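# Load one aluminum blank into the vise, tidy the rest

## Task

Take one plain gray aluminum blank and set it on the two low loose bars inside the open vise, leaving both bars standing upright. Press its long side against the fixed jaw (the end block without hoses) and its short end against the work stop (the short rod between the jaws). Any finished part goes flat into the black outfeed tray with its pocket facing up. Every other blank, aluminum or brass, must finish entirely on the infeed plate (the one with short pins), not stacked on another blank and not sitting on the pins. Each blank must end either in the same orientation the blanks start with on the plate or flipped upside down.

## Robot and tools

ROBOT. Two Franka FR3 arms, left_arm and right_arm, each carrying a Robotiq 2F-140 gripper and a wrist camera. left_arm is on the +y side. Calibrated bases in the scene frame: left_arm at (+0.008, +0.343, +0.030) m, right_arm at (+0.048, -0.439, +0.030) m. Both are nearly unrotated, with up being +z. The left gripper's fingers can fold. A grip holds firmly only in the quarter of the pad nearest the fingertip. Deeper grips may be loose or may slip away. Pushing the fingertips into a surface folds them quietly. The right gripper's fingers are rigid.

FRAMES. Scene frame: origin on the table top, midway between the nominal bases, +x out over the table, +z up. Each arm's end_effector_position (m) and end_effector_quat_wxyz are reported in that arm's own base frame. Fixed cameras and the table use the scene frame. end_effector_position is the point between the closed pads. The gripper's fingers point along its +z and close along its y. Fingertips stick out about 33 mm beyond that point at gaps up to 40 mm, and about 9 mm when fully open. Reported poses can be off by a few cm.

ROW FORMAT. Every motion command is a row of 20 numbers, each in [-1, 1]. The first 10 are for left_arm and the last 10 for right_arm. Each arm's 10 are: seven joint offsets in the order elbow, waist, upper arm roll, shoulder, wrist pitch, forearm roll, wrist roll, then gripper position, force_limit, speed. Joint numbers are offsets, not poses. They count from the arm's Joint targets as they stood when the action (or move) began, not from the previous row. Sending the same offset twice therefore moves twice as far. Scale of 1.0: 1.427 rad for elbow, waist, upper arm roll and shoulder; 3.044 rad for forearm roll; 2.596 rad for wrist pitch; 3.91 rad for wrist roll. Send 0 to keep an arm at its targets. Stated joint ranges (rad): waist and upper arm roll ±2.901, shoulder ±1.836, elbow -3.077 to -0.117, forearm roll ±2.876, wrist pitch 0.440 to 4.622, wrist roll ±3.051. Stay clear of the ends by more than 0.05 rad, since crossing one faults the arm. Asking more than 0.018 rad beyond an end gets the action refused.

The gripper numbers are absolute, not offsets. Position: +1 fully open (140 mm), about -0.8 pads touching, -1 close until blocked. force_limit: -1 about 14 N up to +1 about 58 N per pad for a slow close. A faster close grips harder. Speed: -1 about 30 mm/s, 0 about 140, +1 about 250. To leave a gripper unchanged, repeat its last three numbers, because 0 is a real command.

TOOLS.
execute_actions(actions, cameras): actions is a list of actions. Each action is a list of up to 15 rows, one per 1/30 s step. A short list holds its last row until 15 steps have run. An empty list only reports the state.
move(target, speed, blend, blocking, cameras): target is a single row or a list of up to 15 rows. All offsets in it count from the same Joint targets. Joints travel together along paths toward them, with no collision avoidance. speed is in rad/s for the joint with the farthest to go, 0.01 to 2, default 0.5. It can be one value or one per target. blend is in rad and rounds corners at intermediate targets. Gripper numbers on later targets are sent once the arms stop there. blocking=false returns after about 0.5 s while the move continues. The result adds a move: line giving the ending (done, off_target, moving, held, fault), limits=held, and each arm's worst joint error.
wait(seconds 0 to 10), stop() which brakes a running move, zoom_image(camera: cam_high, cam_left_wrist or cam_right_wrist; region [x0, y0, x1, y1] in pixels, at most 504x504), clear_fault(arm), read_manual(section), finished_scene(scene: the current scene's number). cameras lists image names: omit it or use ["all"] for every camera, [] for none. Images are 896x504.

RESULTS. Joint positions, velocities ("within noise" when still), targets, torques and external torques, all in the row's joint order. Flange force is along gripper x y z and carries an offset error. object_status: 0 moving, 1 blocked while opening, 2 blocked while closing (a grip), 3 reached position or pads met. position_measured is in counts: 3 open, 75 about 100 mm, 139 about 60 mm, 200 about 20 mm, 230 pads met. Other lines: "joint sent to its limit", "joint command not followed" (clearance check changed targets), MOTOR HOT and OVER-TEMPERATURE FAULT, TORQUE or FORCE FAULT. Action results also list step readings.

GRIPPING. Close with position -1 and confirm object_status 2. To squeeze harder, raise force_limit and nudge position to -0.98, or reopen about 1 cm and close faster. To grip more gently, open and close slowly again.

AVOID. A net outside force of 40 N, held weight included, faults the arm. Contact torque limits are 35/35/32/30 N m for the big joints and 12 for the wrist joints. Exceeding a joint's speed also faults the arm. Clear any fault with clear_fault, and release a jammed grip first. Never let the arms squeeze or collide with each other. Do not drop parts, release them while moving, slam into things, press hard, or clamp hard on a part still resting on a surface. Do not knock the loose bars over or push anything off the table. Random tugs can happen. Holding loads or stretched poses heats the motors. Each reply costs simulated time.

Each tool is called after "Request:" in YAML: its name, and indented under it one key for each argument.

## Session

Request:
execute_actions:
  actions: []

Scene clock: 0.00 s.
left_arm: end_effector_position=(+0.1773, -0.2225, +0.2984) position_measured=3 object_status=3 end_effector_quat_wxyz=(-0.304, -0.357, +0.865, -0.182) | right_arm: end_effector_position=(+0.4602, +0.5841, +0.3235) position_measured=3 object_status=3 end_effector_quat_wxyz=(-0.361, +0.915, -0.176, -0.039)
Joint names: [elbow, waist, upper arm roll, shoulder, wrist pitch, forearm roll, wrist roll]
Joint positions: left_arm=[-2.711 -0.571 0.324 -0.837 1.675 -0.458 0.514] | right_arm=[-1.901 0.775 0.008 0.132 2.481 0.795 -0.941]
Joint velocities: within noise
Joint torques (N m): no reading
External joint torques (N m): no reading
Flange force (N): no reading
Joint targets: left_arm=[-2.711 -0.571 0.324 -0.837 1.675 -0.458 0.514] | right_arm=[-1.901 0.775 0.008 0.132 2.481 0.795 -0.941]
Tool commands: left_gripper/position=+1.0 left_gripper/force_limit=+1.0 left_gripper/speed=+1.0 right_gripper/position=+1.0 right_gripper/force_limit=+1.0 right_gripper/speed=+1.0

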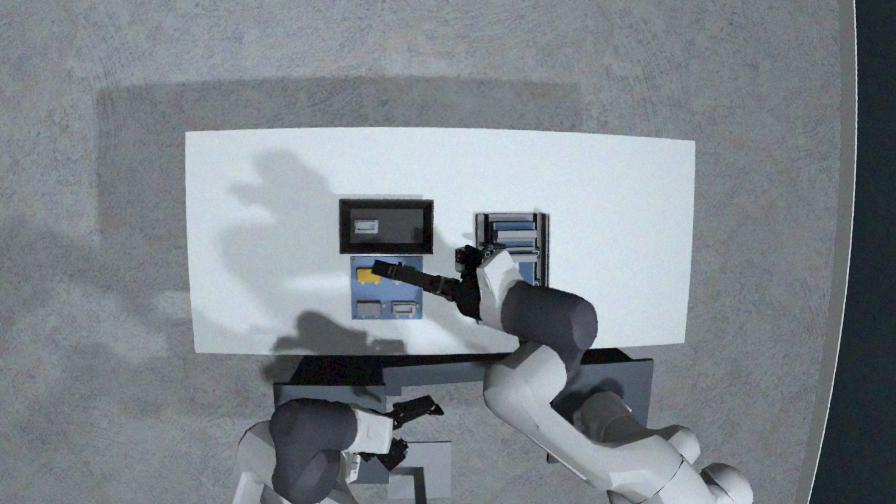

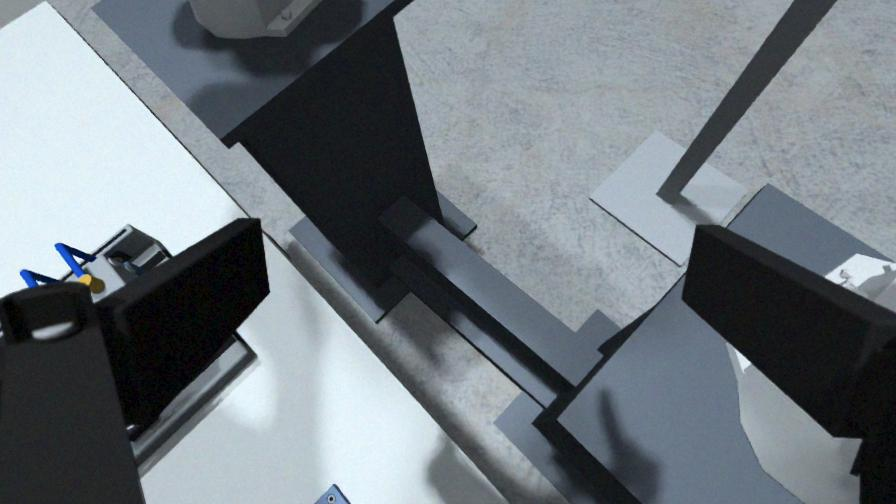

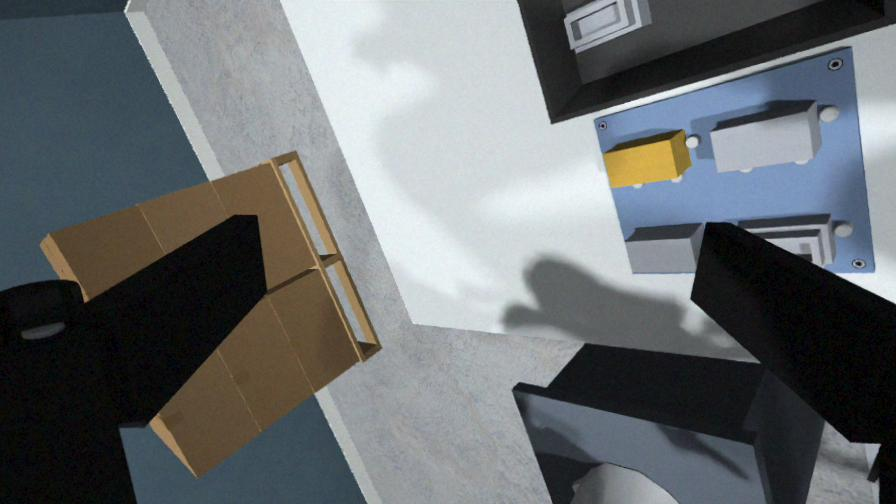

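Request:
zoom_image:
  camera: "cam_high"
  region: [320, 180, 460, 340]

Request:
zoom_image:
  camera: "cam_high"
  region: [440, 190, 600, 350]

Request:
zoom_image:
  camera: "cam_right_wrist"
  region: [500, 0, 896, 300]

Scaled by 3.150 from the camera's 896x504 image, which has a finer 1280x720 frame.

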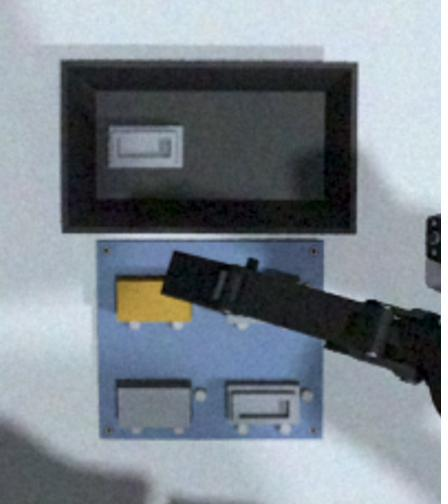

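Scaled by 3.150 from the camera's 896x504 image, which has a finer 1280x720 frame.

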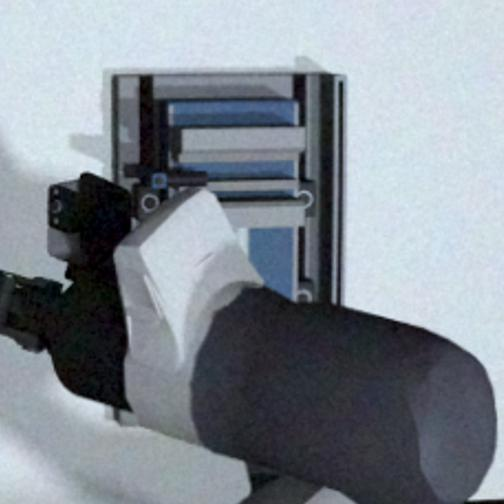

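Scaled by 1.273 from the camera's 896x504 image, which has a finer 1280x720 frame.

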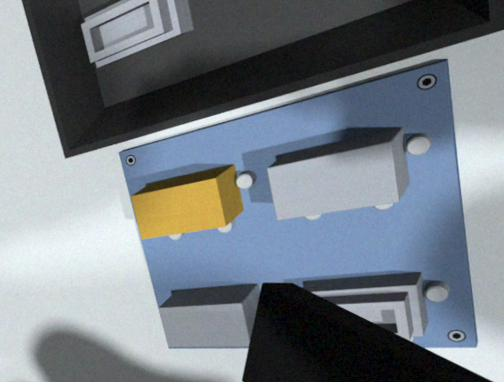

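Request:
move:
  target: [0, 0, 0, 0, 0, 0, 0, 1, 1, 1, -0.2095, -0.4730, -0.0056, -0.2327, -0.1853, -0.2612, 0.2662, 1, 1, 1]
  speed: 0.6

Scene clock: 60.57 s.
left_arm: end_effector_position=(+0.1773, -0.2225, +0.2984) position_measured=3 object_status=3 end_effector_quat_wxyz=(-0.304, -0.357, +0.865, -0.182) | right_arm: end_effector_position=(+0.4891, +0.0496, +0.2566) position_measured=3 object_status=3 end_effector_quat_wxyz=(-0.003, +0.708, -0.706, +0.000)
Joint names: [elbow, waist, upper arm roll, shoulder, wrist pitch, forearm roll, wrist roll]
Joint positions: left_arm=[-2.711 -0.571 0.324 -0.837 1.675 -0.458 0.514] | right_arm=[-2.198 0.101 -0.002 -0.199 2.004 0.003 0.095]
Joint velocities: left_arm=[within noise] | right_arm=[-0.002 0 0 0 0.001 0.001 0.006]
Joint torques (N m): left_arm=[23.46 0.55 -3.79 -3.22 1.38 -0.68 -0.03] | right_arm=[25.74 -0.77 0.87 -25.54 2.29 0.31 0.08]
External joint torques (N m): left_arm=[0.13 0.5 0.99 -0.18 0.1 0.15 -0.04] | right_arm=[1.1 -0.77 1.03 -0.04 -0.3 -0.37 0.08]
Flange force (N): left_arm=[-1.7 1.4 -1.5] | right_arm=[-0.9 -3.3 -2.9]
Joint targets: left_arm=[-2.711 -0.571 0.324 -0.837 1.675 -0.458 0.514] | right_arm=[-2.200 0.100 0.000 -0.200 2.000 0.000 0.100]
move: done
camera_calibration:
cam_left_wrist: T_world_to_cam=[[-0.72617, 0.680593, -0.0973201, 0.316222], [0.662717, 0.655254, -0.362559, 0.144601], [-0.182985, -0.327775, -0.926866, 0.378952], [0, 0, 0, 1]] pos_world=[0.203144, -0.185757, 0.434439]
cam_right_wrist: T_world_to_cam=[[-0.999722, -0.0200598, -0.0123768, 0.502612], [-0.0231226, 0.936545, 0.349784, -0.120764], [0.00457486, 0.349973, -0.936749, 0.35629], [0, 0, 0, 1]] pos_world=[0.49805, -0.0015089, 0.382216]

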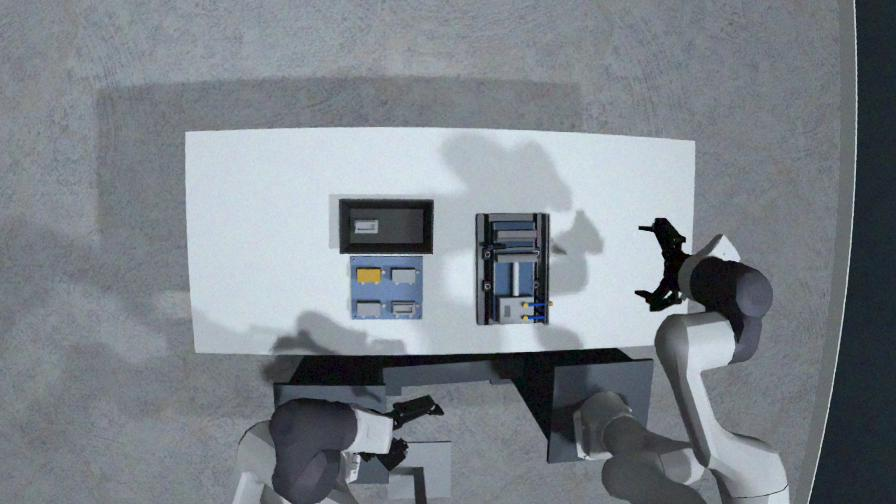

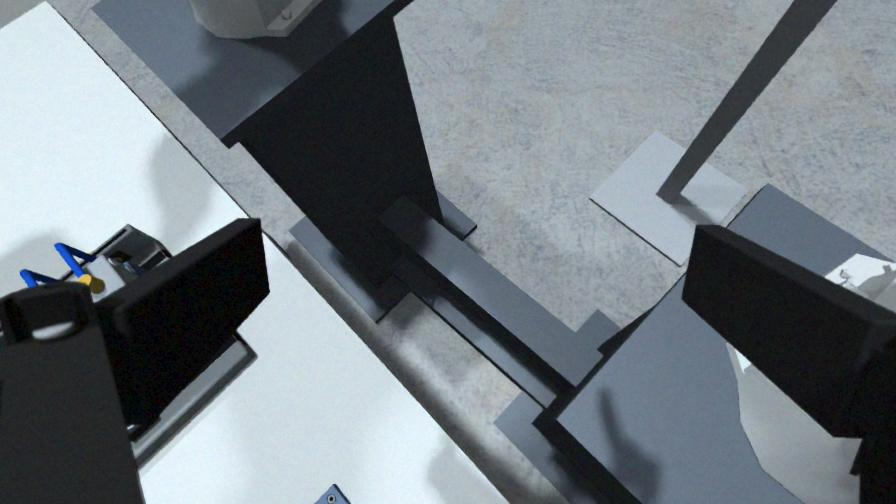

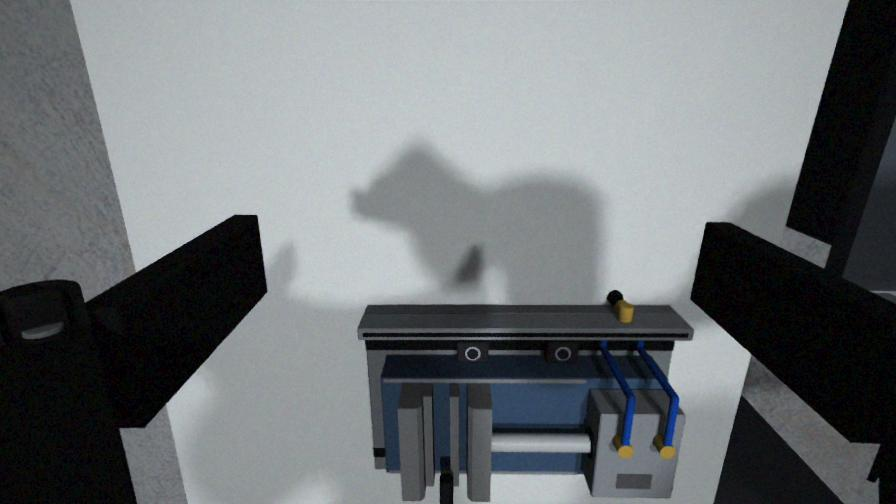

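Request:
zoom_image:
  camera: "cam_high"
  region: [455, 195, 575, 335]

Request:
zoom_image:
  camera: "cam_high"
  region: [330, 190, 440, 330]

Request:
zoom_image:
  camera: "cam_right_wrist"
  region: [340, 280, 720, 504]

Scaled by 3.600 from the camera's 896x504 image, which has a finer 1280x720 frame.

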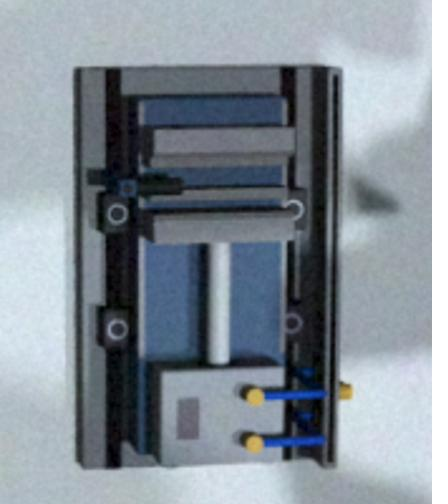

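Scaled by 3.600 from the camera's 896x504 image, which has a finer 1280x720 frame.

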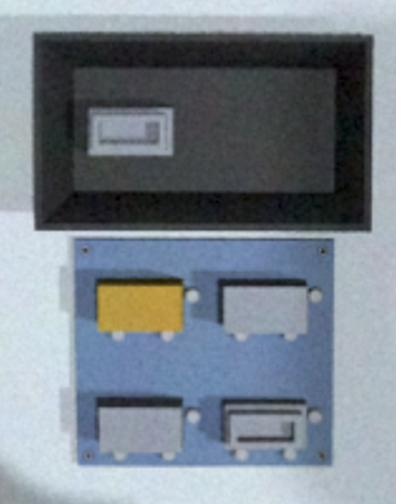

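Scaled by 1.326 from the camera's 896x504 image, which has a finer 1280x720 frame.

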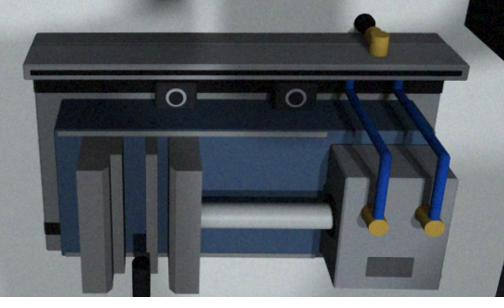

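Request:
move:
  target: [0.2880, 0.1549, -0.2270, 0.3062, 0.0867, 0.1505, 0.1754, 1, 1, 1, 0, 0.3700, 0, -0.0701, -0.0385, 0, 0.5353, 1, 1, 1]
  speed: 0.8

Scene clock: 92.07 s.
left_arm: end_effector_position=(+0.4034, -0.1484, +0.2917) position_measured=3 object_status=3 end_effector_quat_wxyz=(-0.001, -0.013, +1.000, -0.002) | right_arm: end_effector_position=(+0.3768, +0.2732, +0.2954) position_measured=3 object_status=3 end_effector_quat_wxyz=(+0.001, -0.004, +1.000, +0.003)
Joint names: [elbow, waist, upper arm roll, shoulder, wrist pitch, forearm roll, wrist roll]
Joint positions: left_arm=[-2.301 -0.351 0.001 -0.402 1.898 -0.004 1.196] | right_arm=[-2.198 0.626 0 -0.299 1.904 0.003 2.189]
Joint velocities: left_arm=[within noise] | right_arm=[0 0.001 0 0.001 -0.001 -0.001 0.004]
Joint torques (N m): left_arm=[24.98 0.99 0.23 -17.83 2.77 1.14 0.24] | right_arm=[26.01 0.12 0.34 -22.05 2.17 0.54 0.05]
External joint torques (N m): left_arm=[0.48 1.09 0.7 0.31 0.32 0.41 0.24] | right_arm=[1.24 0.22 0.74 -0.06 -0.3 -0.29 0.05]
Flange force (N): left_arm=[-3.2 1.4 -0.1] | right_arm=[-2.2 2.9 -3.5]
Joint targets: left_arm=[-2.300 -0.350 0.000 -0.401 1.900 0.000 1.200] | right_arm=[-2.200 0.628 0.000 -0.300 1.900 0.000 2.193]
move: done
camera_calibration:
cam_left_wrist: T_world_to_cam=[[-0.0248068, 0.99969, -0.00229308, 0.166025], [0.941612, 0.024136, 0.335834, -0.466131], [0.335785, 0.00617179, -0.941918, 0.283114], [0, 0, 0, 1]] pos_world=[0.347968, -0.156471, 0.423593]
cam_right_wrist: T_world_to_cam=[[-0.0244018, 0.999699, -0.00249116, -0.253705], [0.936798, 0.0237362, 0.349065, -0.458478], [0.349019, 0.00618409, -0.937095, 0.279171], [0, 0, 0, 1]] pos_world=[0.325874, 0.262785, 0.421016]

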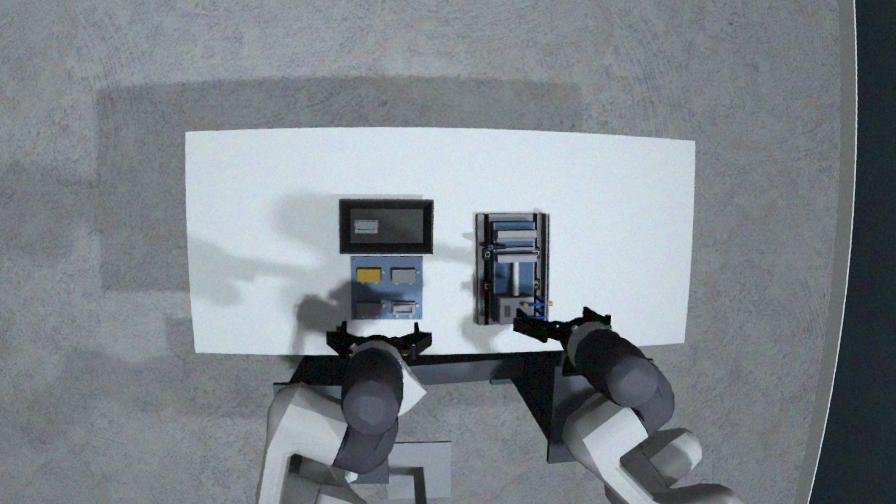

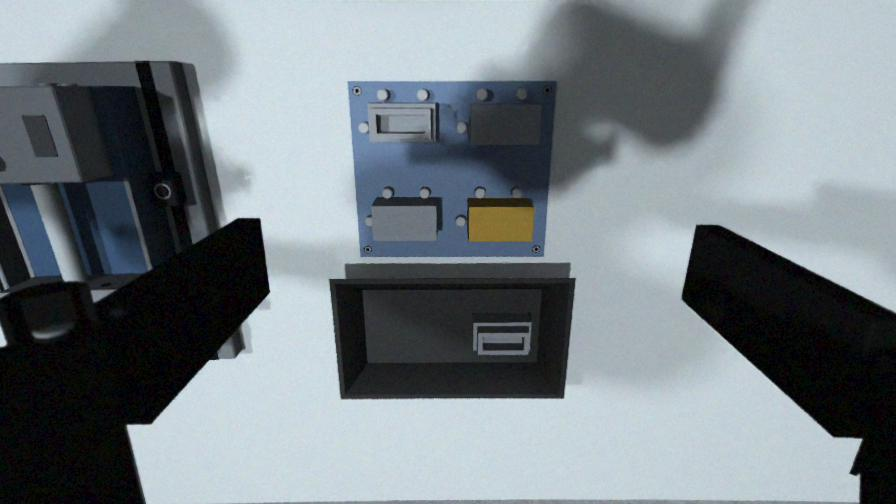

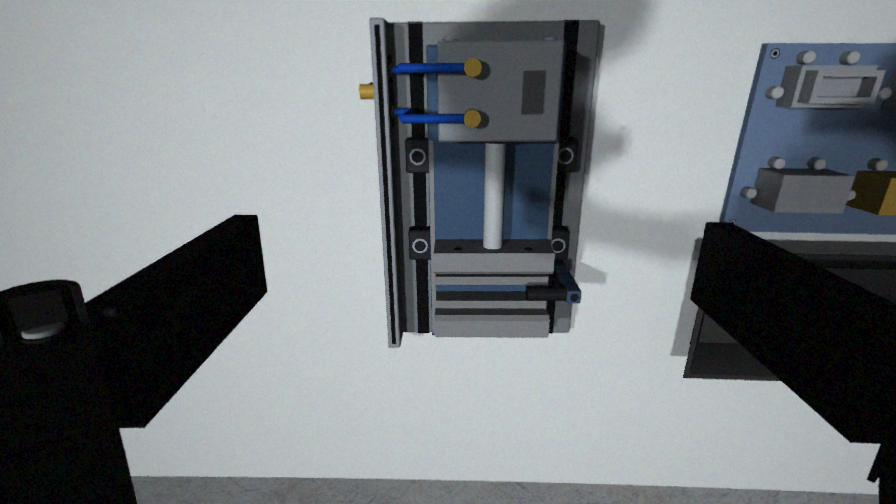

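Request:
zoom_image:
  camera: "cam_left_wrist"
  region: [320, 70, 600, 270]

Request:
zoom_image:
  camera: "cam_left_wrist"
  region: [320, 250, 600, 410]

Request:
zoom_image:
  camera: "cam_right_wrist"
  region: [360, 180, 620, 360]

Scaled by 1.800 from the camera's 896x504 image, which has a finer 1280x720 frame.

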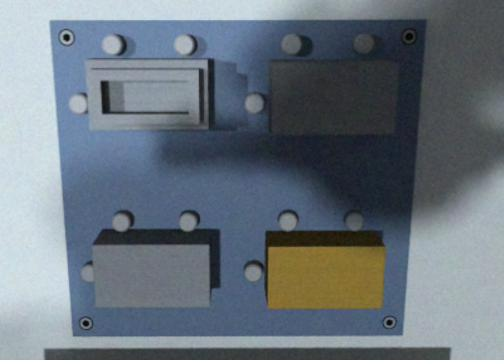

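Scaled by 1.800 from the camera's 896x504 image, which has a finer 1280x720 frame.

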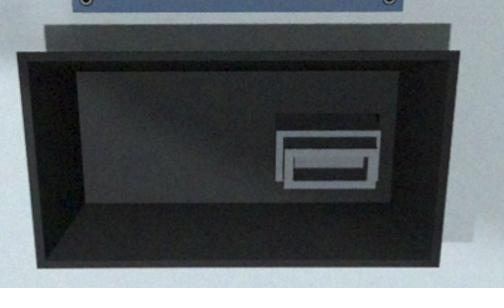

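Scaled by 1.938 from the camera's 896x504 image, which has a finer 1280x720 frame.

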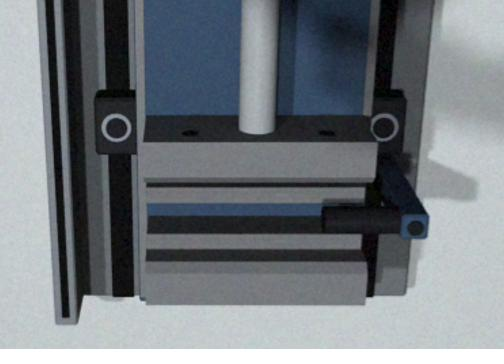

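Request:
zoom_image:
  camera: "cam_high"
  region: [480, 280, 640, 380]

Request:
zoom_image:
  camera: "cam_high"
  region: [310, 290, 470, 390]

Scaled by 3.150 from the camera's 896x504 image, which has a finer 1280x720 frame.

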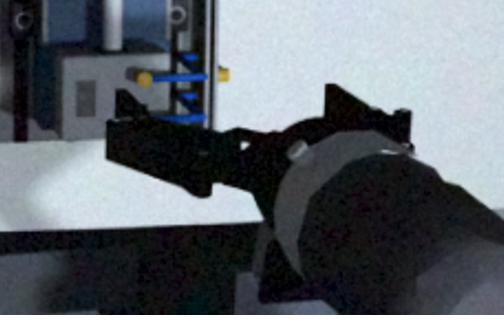

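Scaled by 3.150 from the camera's 896x504 image, which has a finer 1280x720 frame.

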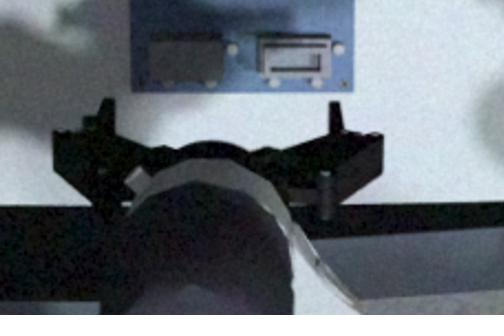

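Request:
move:
  target: [0.1557, 0.0112, 0, 0.3968, -0.0023, 0, 0.0028, 1, 1, 1, 0.5240, -0.0547, 0, 0.5695, -0.1094, 0, -0.0199, 1, 1, 1]
  speed: 0.6

Scene clock: 234.17 s.
left_arm: end_effector_position=(+0.4332, -0.1514, +0.1266) position_measured=3 object_status=3 end_effector_quat_wxyz=(-0.163, -0.015, +0.985, +0.058) | right_arm: end_effector_position=(+0.5007, +0.3083, +0.1664) position_measured=3 object_status=3 end_effector_quat_wxyz=(-0.147, +0.000, +0.985, -0.089)
Joint names: [elbow, waist, upper arm roll, shoulder, wrist pitch, forearm roll, wrist roll]
Joint positions: left_arm=[-2.079 -0.335 0.001 0.165 1.896 -0.004 1.208] | right_arm=[-1.454 0.551 0 0.513 1.621 0.003 2.121]
Joint velocities: left_arm=[within noise] | right_arm=[0.001 -0.001 -0.001 0 -0.003 0 -0.005]
Joint torques (N m): left_arm=[22.42 0.96 0.67 -35.11 1.37 0.93 0.11] | right_arm=[25.44 -0.46 1.26 -47.11 1.12 0.54 -0.21]
External joint torques (N m): left_arm=[0.71 1.08 0.63 -0.08 -0.05 0.33 0.08] | right_arm=[1.86 -0.4 0.82 0.35 -0.33 -0.27 -0.2]
Flange force (N): left_arm=[-2.6 1.0 -1.7] | right_arm=[-9.4 5.3 -7.4]
Joint targets: left_arm=[-2.078 -0.334 0.000 0.165 1.894 0.000 1.211] | right_arm=[-1.452 0.550 0.000 0.512 1.616 0.000 2.116]
move: done
camera_calibration:
cam_left_wrist: T_world_to_cam=[[-0.00988548, 0.992784, 0.119512, 0.146408], [0.999825, 0.00791388, 0.0169604, -0.425967], [0.0158922, 0.119659, -0.992688, 0.279862], [0, 0, 0, 1]] pos_world=[0.422892, -0.175469, 0.267543]
cam_right_wrist: T_world_to_cam=[[-0.0450787, 0.983169, -0.177051, -0.241616], [0.997198, 0.0548782, 0.0508445, -0.520551], [0.059705, -0.174263, -0.982887, 0.32296], [0, 0, 0, 1]] pos_world=[0.488918, 0.322396, 0.301122]

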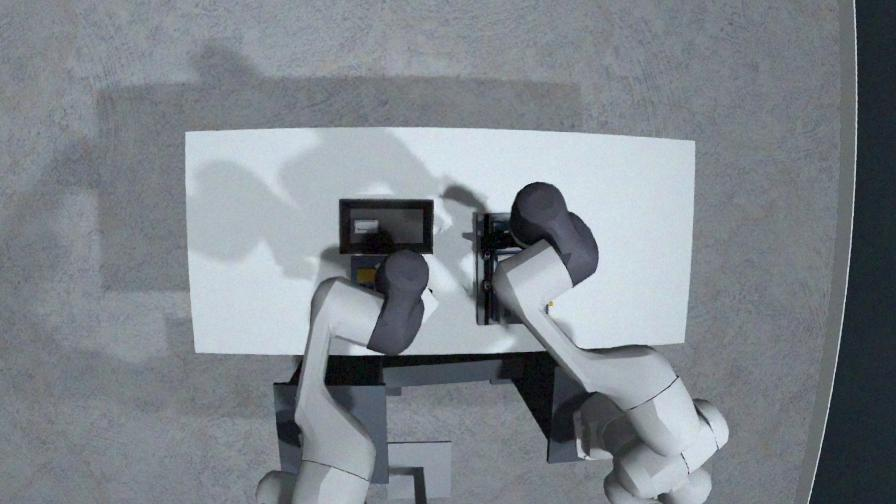

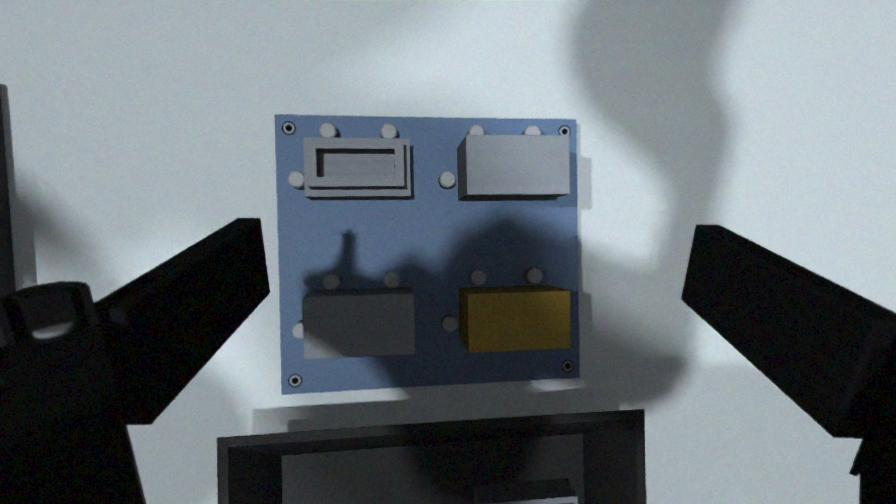

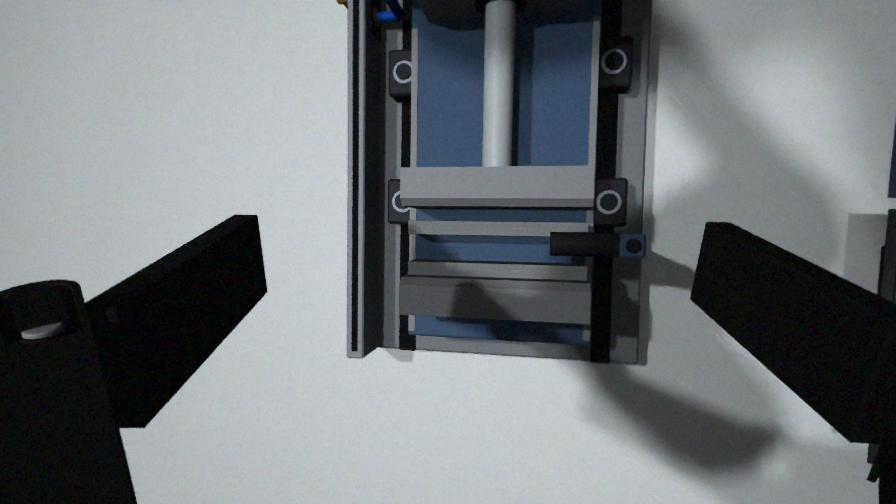

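Request:
zoom_image:
  camera: "cam_right_wrist"
  region: [380, 150, 660, 350]

Request:
zoom_image:
  camera: "cam_left_wrist"
  region: [270, 100, 430, 220]

Request:
zoom_image:
  camera: "cam_left_wrist"
  region: [260, 100, 600, 400]

Scaled by 1.800 from the camera's 896x504 image, which has a finer 1280x720 frame.

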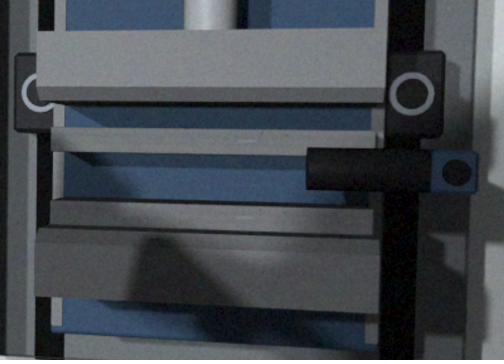

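Scaled by 3.150 from the camera's 896x504 image, which has a finer 1280x720 frame.

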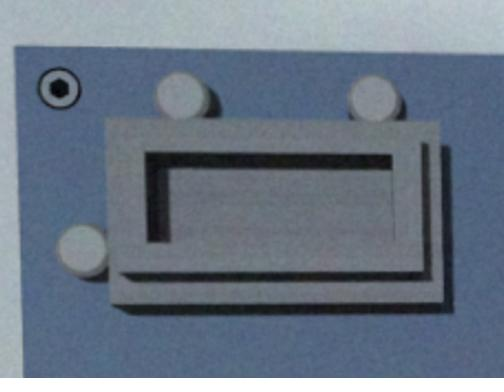

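Scaled by 1.482 from the camera's 896x504 image, which has a finer 1280x720 frame.

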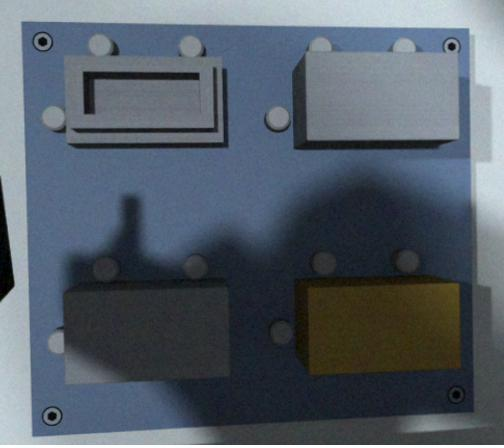

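Request:
zoom_image:
  camera: "cam_left_wrist"
  region: [430, 110, 590, 220]

Request:
zoom_image:
  camera: "cam_left_wrist"
  region: [280, 255, 440, 365]

Request:
zoom_image:
  camera: "cam_right_wrist"
  region: [390, 190, 520, 290]

Request:
zoom_image:
  camera: "cam_right_wrist"
  region: [520, 190, 660, 290]

Scaled by 3.150 from the camera's 896x504 image, which has a finer 1280x720 frame.

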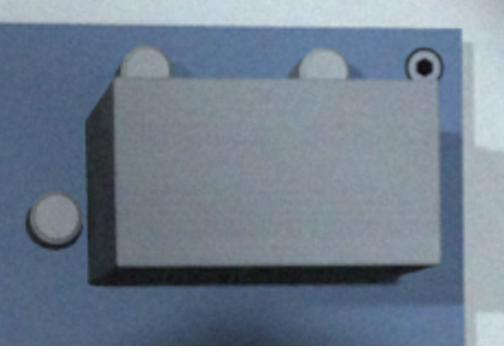

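Scaled by 3.150 from the camera's 896x504 image, which has a finer 1280x720 frame.

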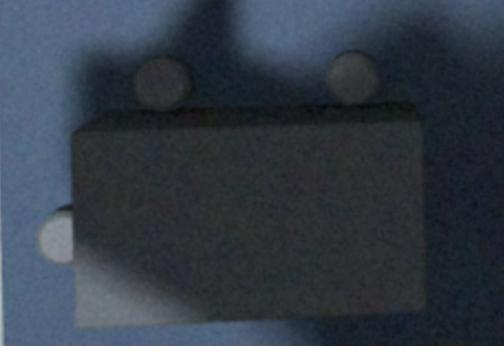

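Scaled by 3.877 from the camera's 896x504 image, which has a finer 1280x720 frame.

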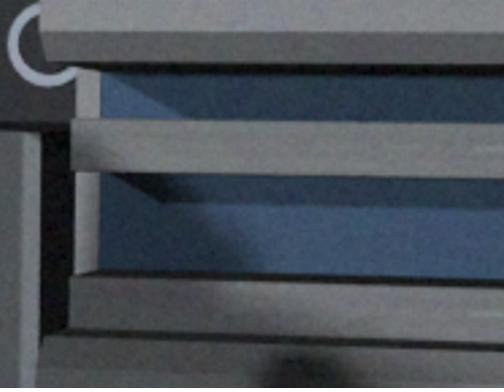

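Scaled by 3.600 from the camera's 896x504 image, which has a finer 1280x720 frame.

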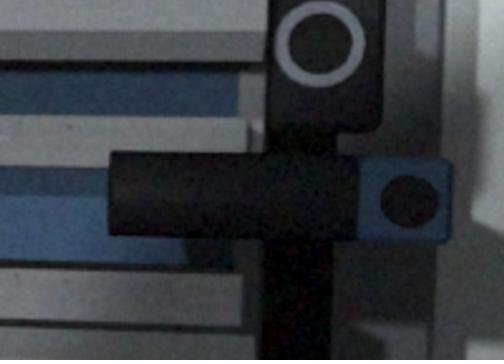

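Request:
zoom_image:
  camera: "cam_left_wrist"
  region: [285, 125, 355, 170]

Request:
zoom_image:
  camera: "cam_left_wrist"
  region: [355, 160, 425, 205]

Scaled by 7.200 from the camera's 896x504 image, which has a finer 1280x720 frame.

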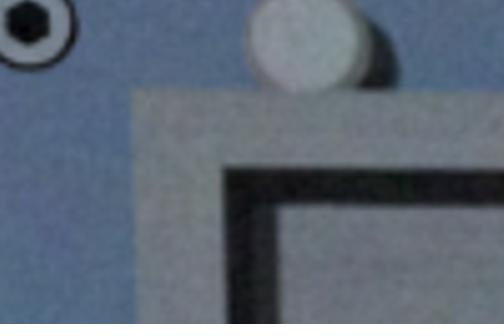

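Scaled by 7.200 from the camera's 896x504 image, which has a finer 1280x720 frame.

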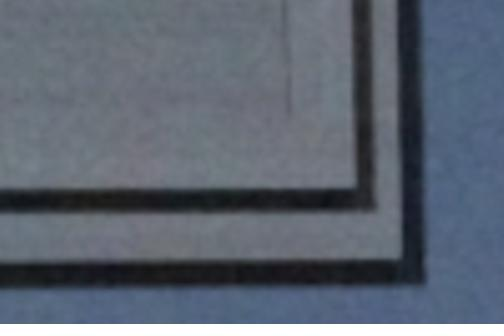

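Request:
zoom_image:
  camera: "cam_left_wrist"
  region: [440, 270, 500, 310]

Request:
zoom_image:
  camera: "cam_left_wrist"
  region: [440, 120, 510, 165]

Request:
zoom_image:
  camera: "cam_left_wrist"
  region: [440, 170, 510, 215]

Scaled by 8.400 from the camera's 896x504 image, which has a finer 1280x720 frame.

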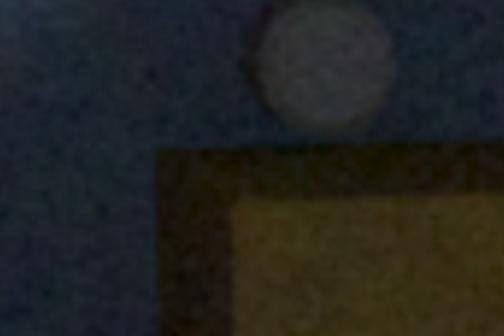

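Scaled by 7.200 from the camera's 896x504 image, which has a finer 1280x720 frame.

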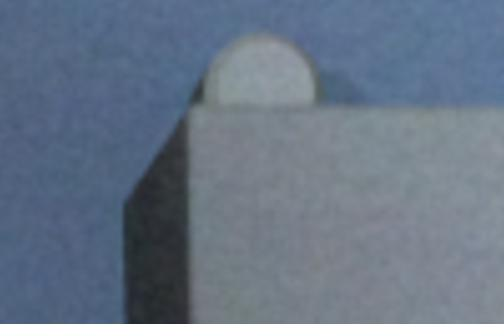

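Scaled by 7.200 from the camera's 896x504 image, which has a finer 1280x720 frame.

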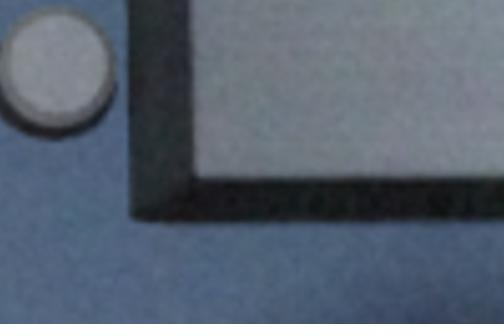

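Request:
zoom_image:
  camera: "cam_left_wrist"
  region: [285, 160, 355, 205]

Request:
zoom_image:
  camera: "cam_left_wrist"
  region: [365, 125, 435, 170]

Scaled by 7.200 from the camera's 896x504 image, which has a finer 1280x720 frame.

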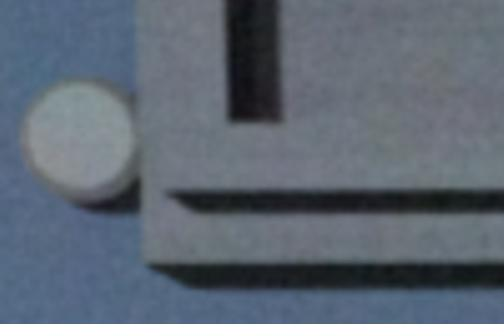

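Scaled by 7.200 from the camera's 896x504 image, which has a finer 1280x720 frame.

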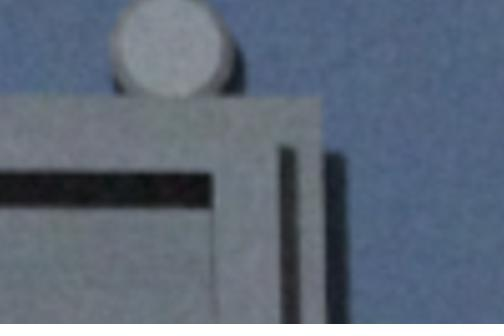

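Request:
move:
  target: [-0.3594, -0.0961, 0, -0.2640, 0.1869, 0, -0.4371, -0.043, -0.1, 0, -0.5242, -0.0701, 0, -0.5690, 0.1094, 0, -0.4261, -0.043, -0.1, 0]
  speed: 0.8

Scene clock: 378.70 s.
left_arm: end_effector_position=(+0.3804, -0.1931, +0.1193) position_measured=134 object_status=3 end_effector_quat_wxyz=(+0.002, +0.717, -0.697, -0.001) | right_arm: end_effector_position=(+0.4162, +0.2023, +0.2944) position_measured=134 object_status=3 end_effector_quat_wxyz=(+0.001, +0.706, -0.709, -0.002)
Joint names: [elbow, waist, upper arm roll, shoulder, wrist pitch, forearm roll, wrist roll]
Joint positions: left_arm=[-2.589 -0.469 0.001 -0.209 2.377 -0.003 -0.493] | right_arm=[-2.198 0.451 0 -0.298 1.896 0.003 0.454]
Joint velocities: left_arm=[0 0 0 -0.001 0.001 0.001 -0.005] | right_arm=[0 -0.001 0.001 0.001 0.001 0 -0.007]
Joint torques (N m): left_arm=[21.39 0.2 0.52 -22.57 2.92 0.82 -0.21] | right_arm=[25.92 -0.74 0.46 -22.22 2.73 0.47 -0.36]
External joint torques (N m): left_arm=[-0.11 0.18 0.69 -0.62 0.35 0.29 -0.21] | right_arm=[1.17 -0.7 0.75 -0.21 0.21 -0.24 -0.36]
Flange force (N): left_arm=[-1.8 1.6 -0.1] | right_arm=[-0.9 -2.7 -2.1]
Joint targets: left_arm=[-2.590 -0.471 0.000 -0.211 2.379 0.000 -0.498] | right_arm=[-2.200 0.450 0.000 -0.300 1.900 0.000 0.449]
move: done
camera_calibration:
cam_left_wrist: T_world_to_cam=[[-0.999642, -0.0262277, 0.00528784, 0.38157], [-0.0228974, 0.94086, 0.338022, 0.158131], [-0.0138406, 0.337779, -0.941124, 0.325696], [0, 0, 0, 1]] pos_world=[0.389562, -0.248785, 0.251051]
cam_right_wrist: T_world_to_cam=[[-0.99991, -0.013139, -0.00276681, 0.429058], [-0.0132824, 0.937737, 0.347092, -0.282251], [-0.00196589, 0.347098, -0.937827, 0.342185], [0, 0, 0, 1]] pos_world=[0.425943, 0.151543, 0.420064]

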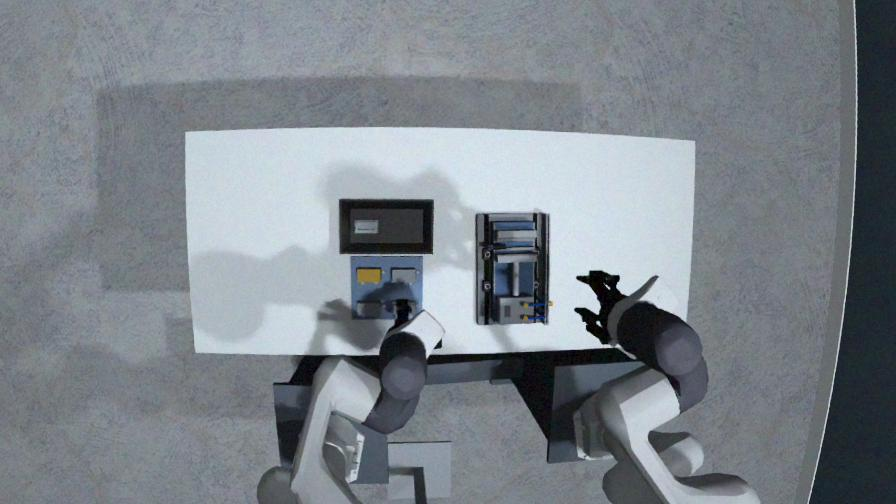

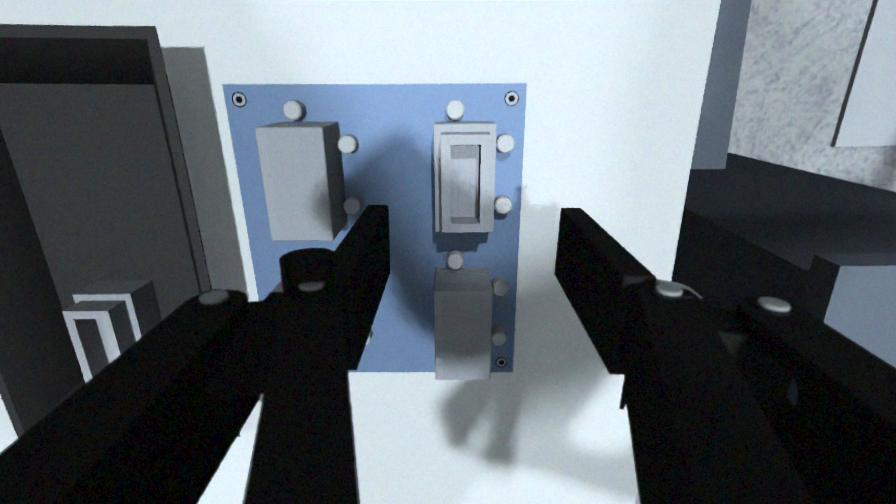

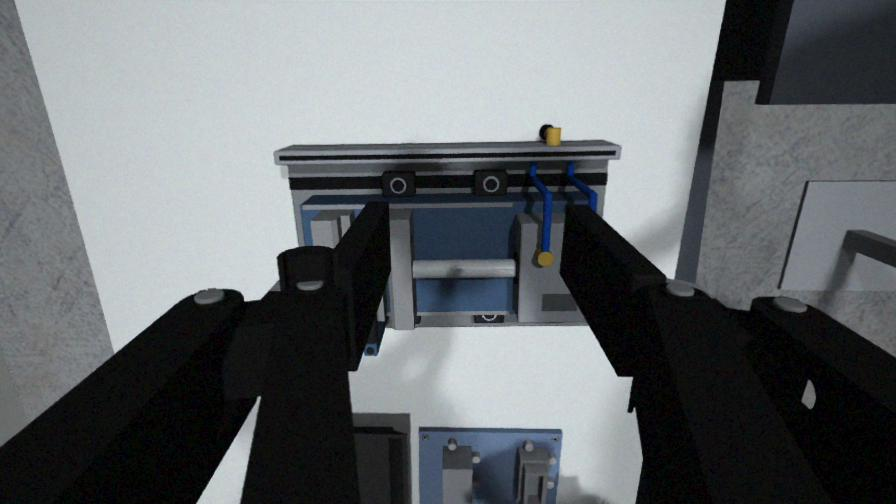

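Request:
zoom_image:
  camera: "cam_left_wrist"
  region: [410, 90, 530, 250]

Request:
zoom_image:
  camera: "cam_left_wrist"
  region: [340, 180, 610, 400]

Scaled by 3.150 from the camera's 896x504 image, which has a finer 1280x720 frame.

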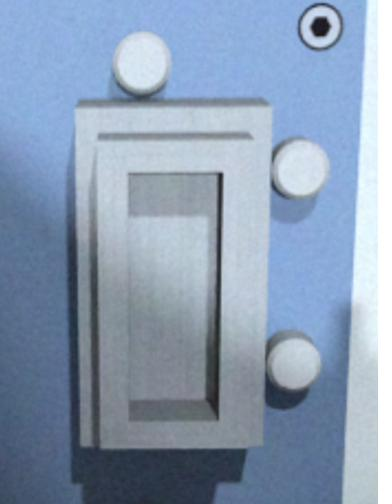

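Scaled by 1.867 from the camera's 896x504 image, which has a finer 1280x720 frame.

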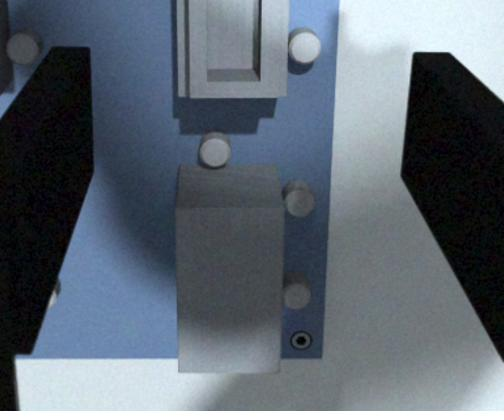

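Request:
zoom_image:
  camera: "cam_left_wrist"
  region: [480, 260, 520, 300]

Request:
zoom_image:
  camera: "cam_left_wrist"
  region: [484, 190, 524, 230]

Scaled by 12.600 from the camera's 896x504 image, which has a finer 1280x720 frame.

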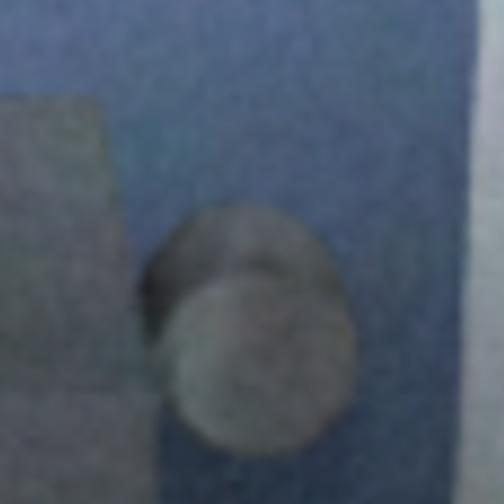

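Scaled by 12.600 from the camera's 896x504 image, which has a finer 1280x720 frame.

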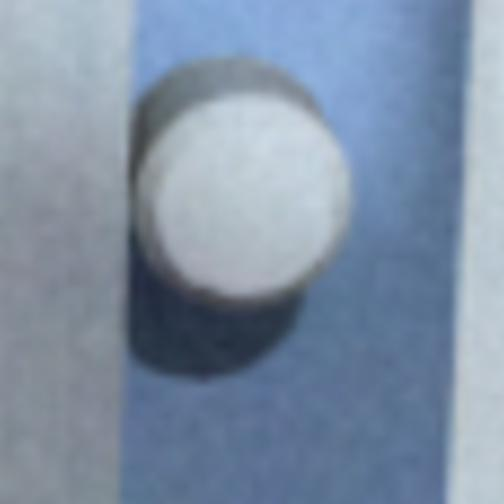

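Request:
execute_actions:
  actions: []
  cameras: ["cam_left_wrist"]

Scene clock: 442.77 s.
left_arm: end_effector_position=(+0.3804, -0.1931, +0.1193) position_measured=134 object_status=3 end_effector_quat_wxyz=(+0.002, +0.717, -0.697, -0.001) | right_arm: end_effector_position=(+0.4162, +0.2023, +0.2943) position_measured=134 object_status=3 end_effector_quat_wxyz=(+0.001, +0.706, -0.708, -0.002)
Joint names: [elbow, waist, upper arm roll, shoulder, wrist pitch, forearm roll, wrist roll]
Joint positions: left_arm=[-2.59 -0.469 0.001 -0.209 2.377 -0.003 -0.495] | right_arm=[-2.199 0.451 0 -0.298 1.896 0.003 0.452]
Joint velocities: within noise
Joint torques (N m): left_arm=[21.53 0.21 0.49 -22.46 2.89 0.83 -0.2] | right_arm=[25.97 -0.72 0.5 -22.07 2.68 0.44 -0.23]
External joint torques (N m): left_arm=[-0.17 0.15 0.62 -0.26 0.27 0.3 -0.2] | right_arm=[1.22 -0.64 0.84 -0.06 0.16 -0.26 -0.23]
Flange force (N): left_arm=[-1.2 0.9 0.4] | right_arm=[-1.5 -3.1 -2.3]
Joint targets: left_arm=[-2.590 -0.471 0.000 -0.211 2.379 0.000 -0.498] | right_arm=[-2.200 0.450 0.000 -0.300 1.900 0.000 0.449]
Tool commands: left_gripper/position=-0.043 left_gripper/force_limit=-0.1 left_gripper/speed=+0.0 right_gripper/position=-0.043 right_gripper/force_limit=-0.1 right_gripper/speed=+0.0
camera_calibration:
cam_left_wrist: T_world_to_cam=[[-0.999595, -0.0280058, 0.00507951, 0.381247], [-0.0246425, 0.940845, 0.33794, 0.158827], [-0.0142433, 0.337678, -0.941154, 0.325832], [0, 0, 0, 1]] pos_world=[0.389647, -0.248781, 0.251048]
Images, in order (width x height): cam_left_wrist 896x504.

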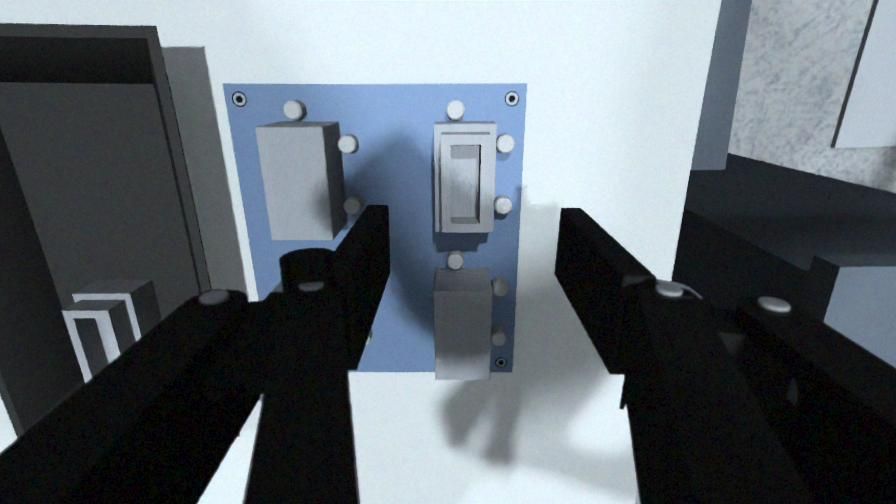

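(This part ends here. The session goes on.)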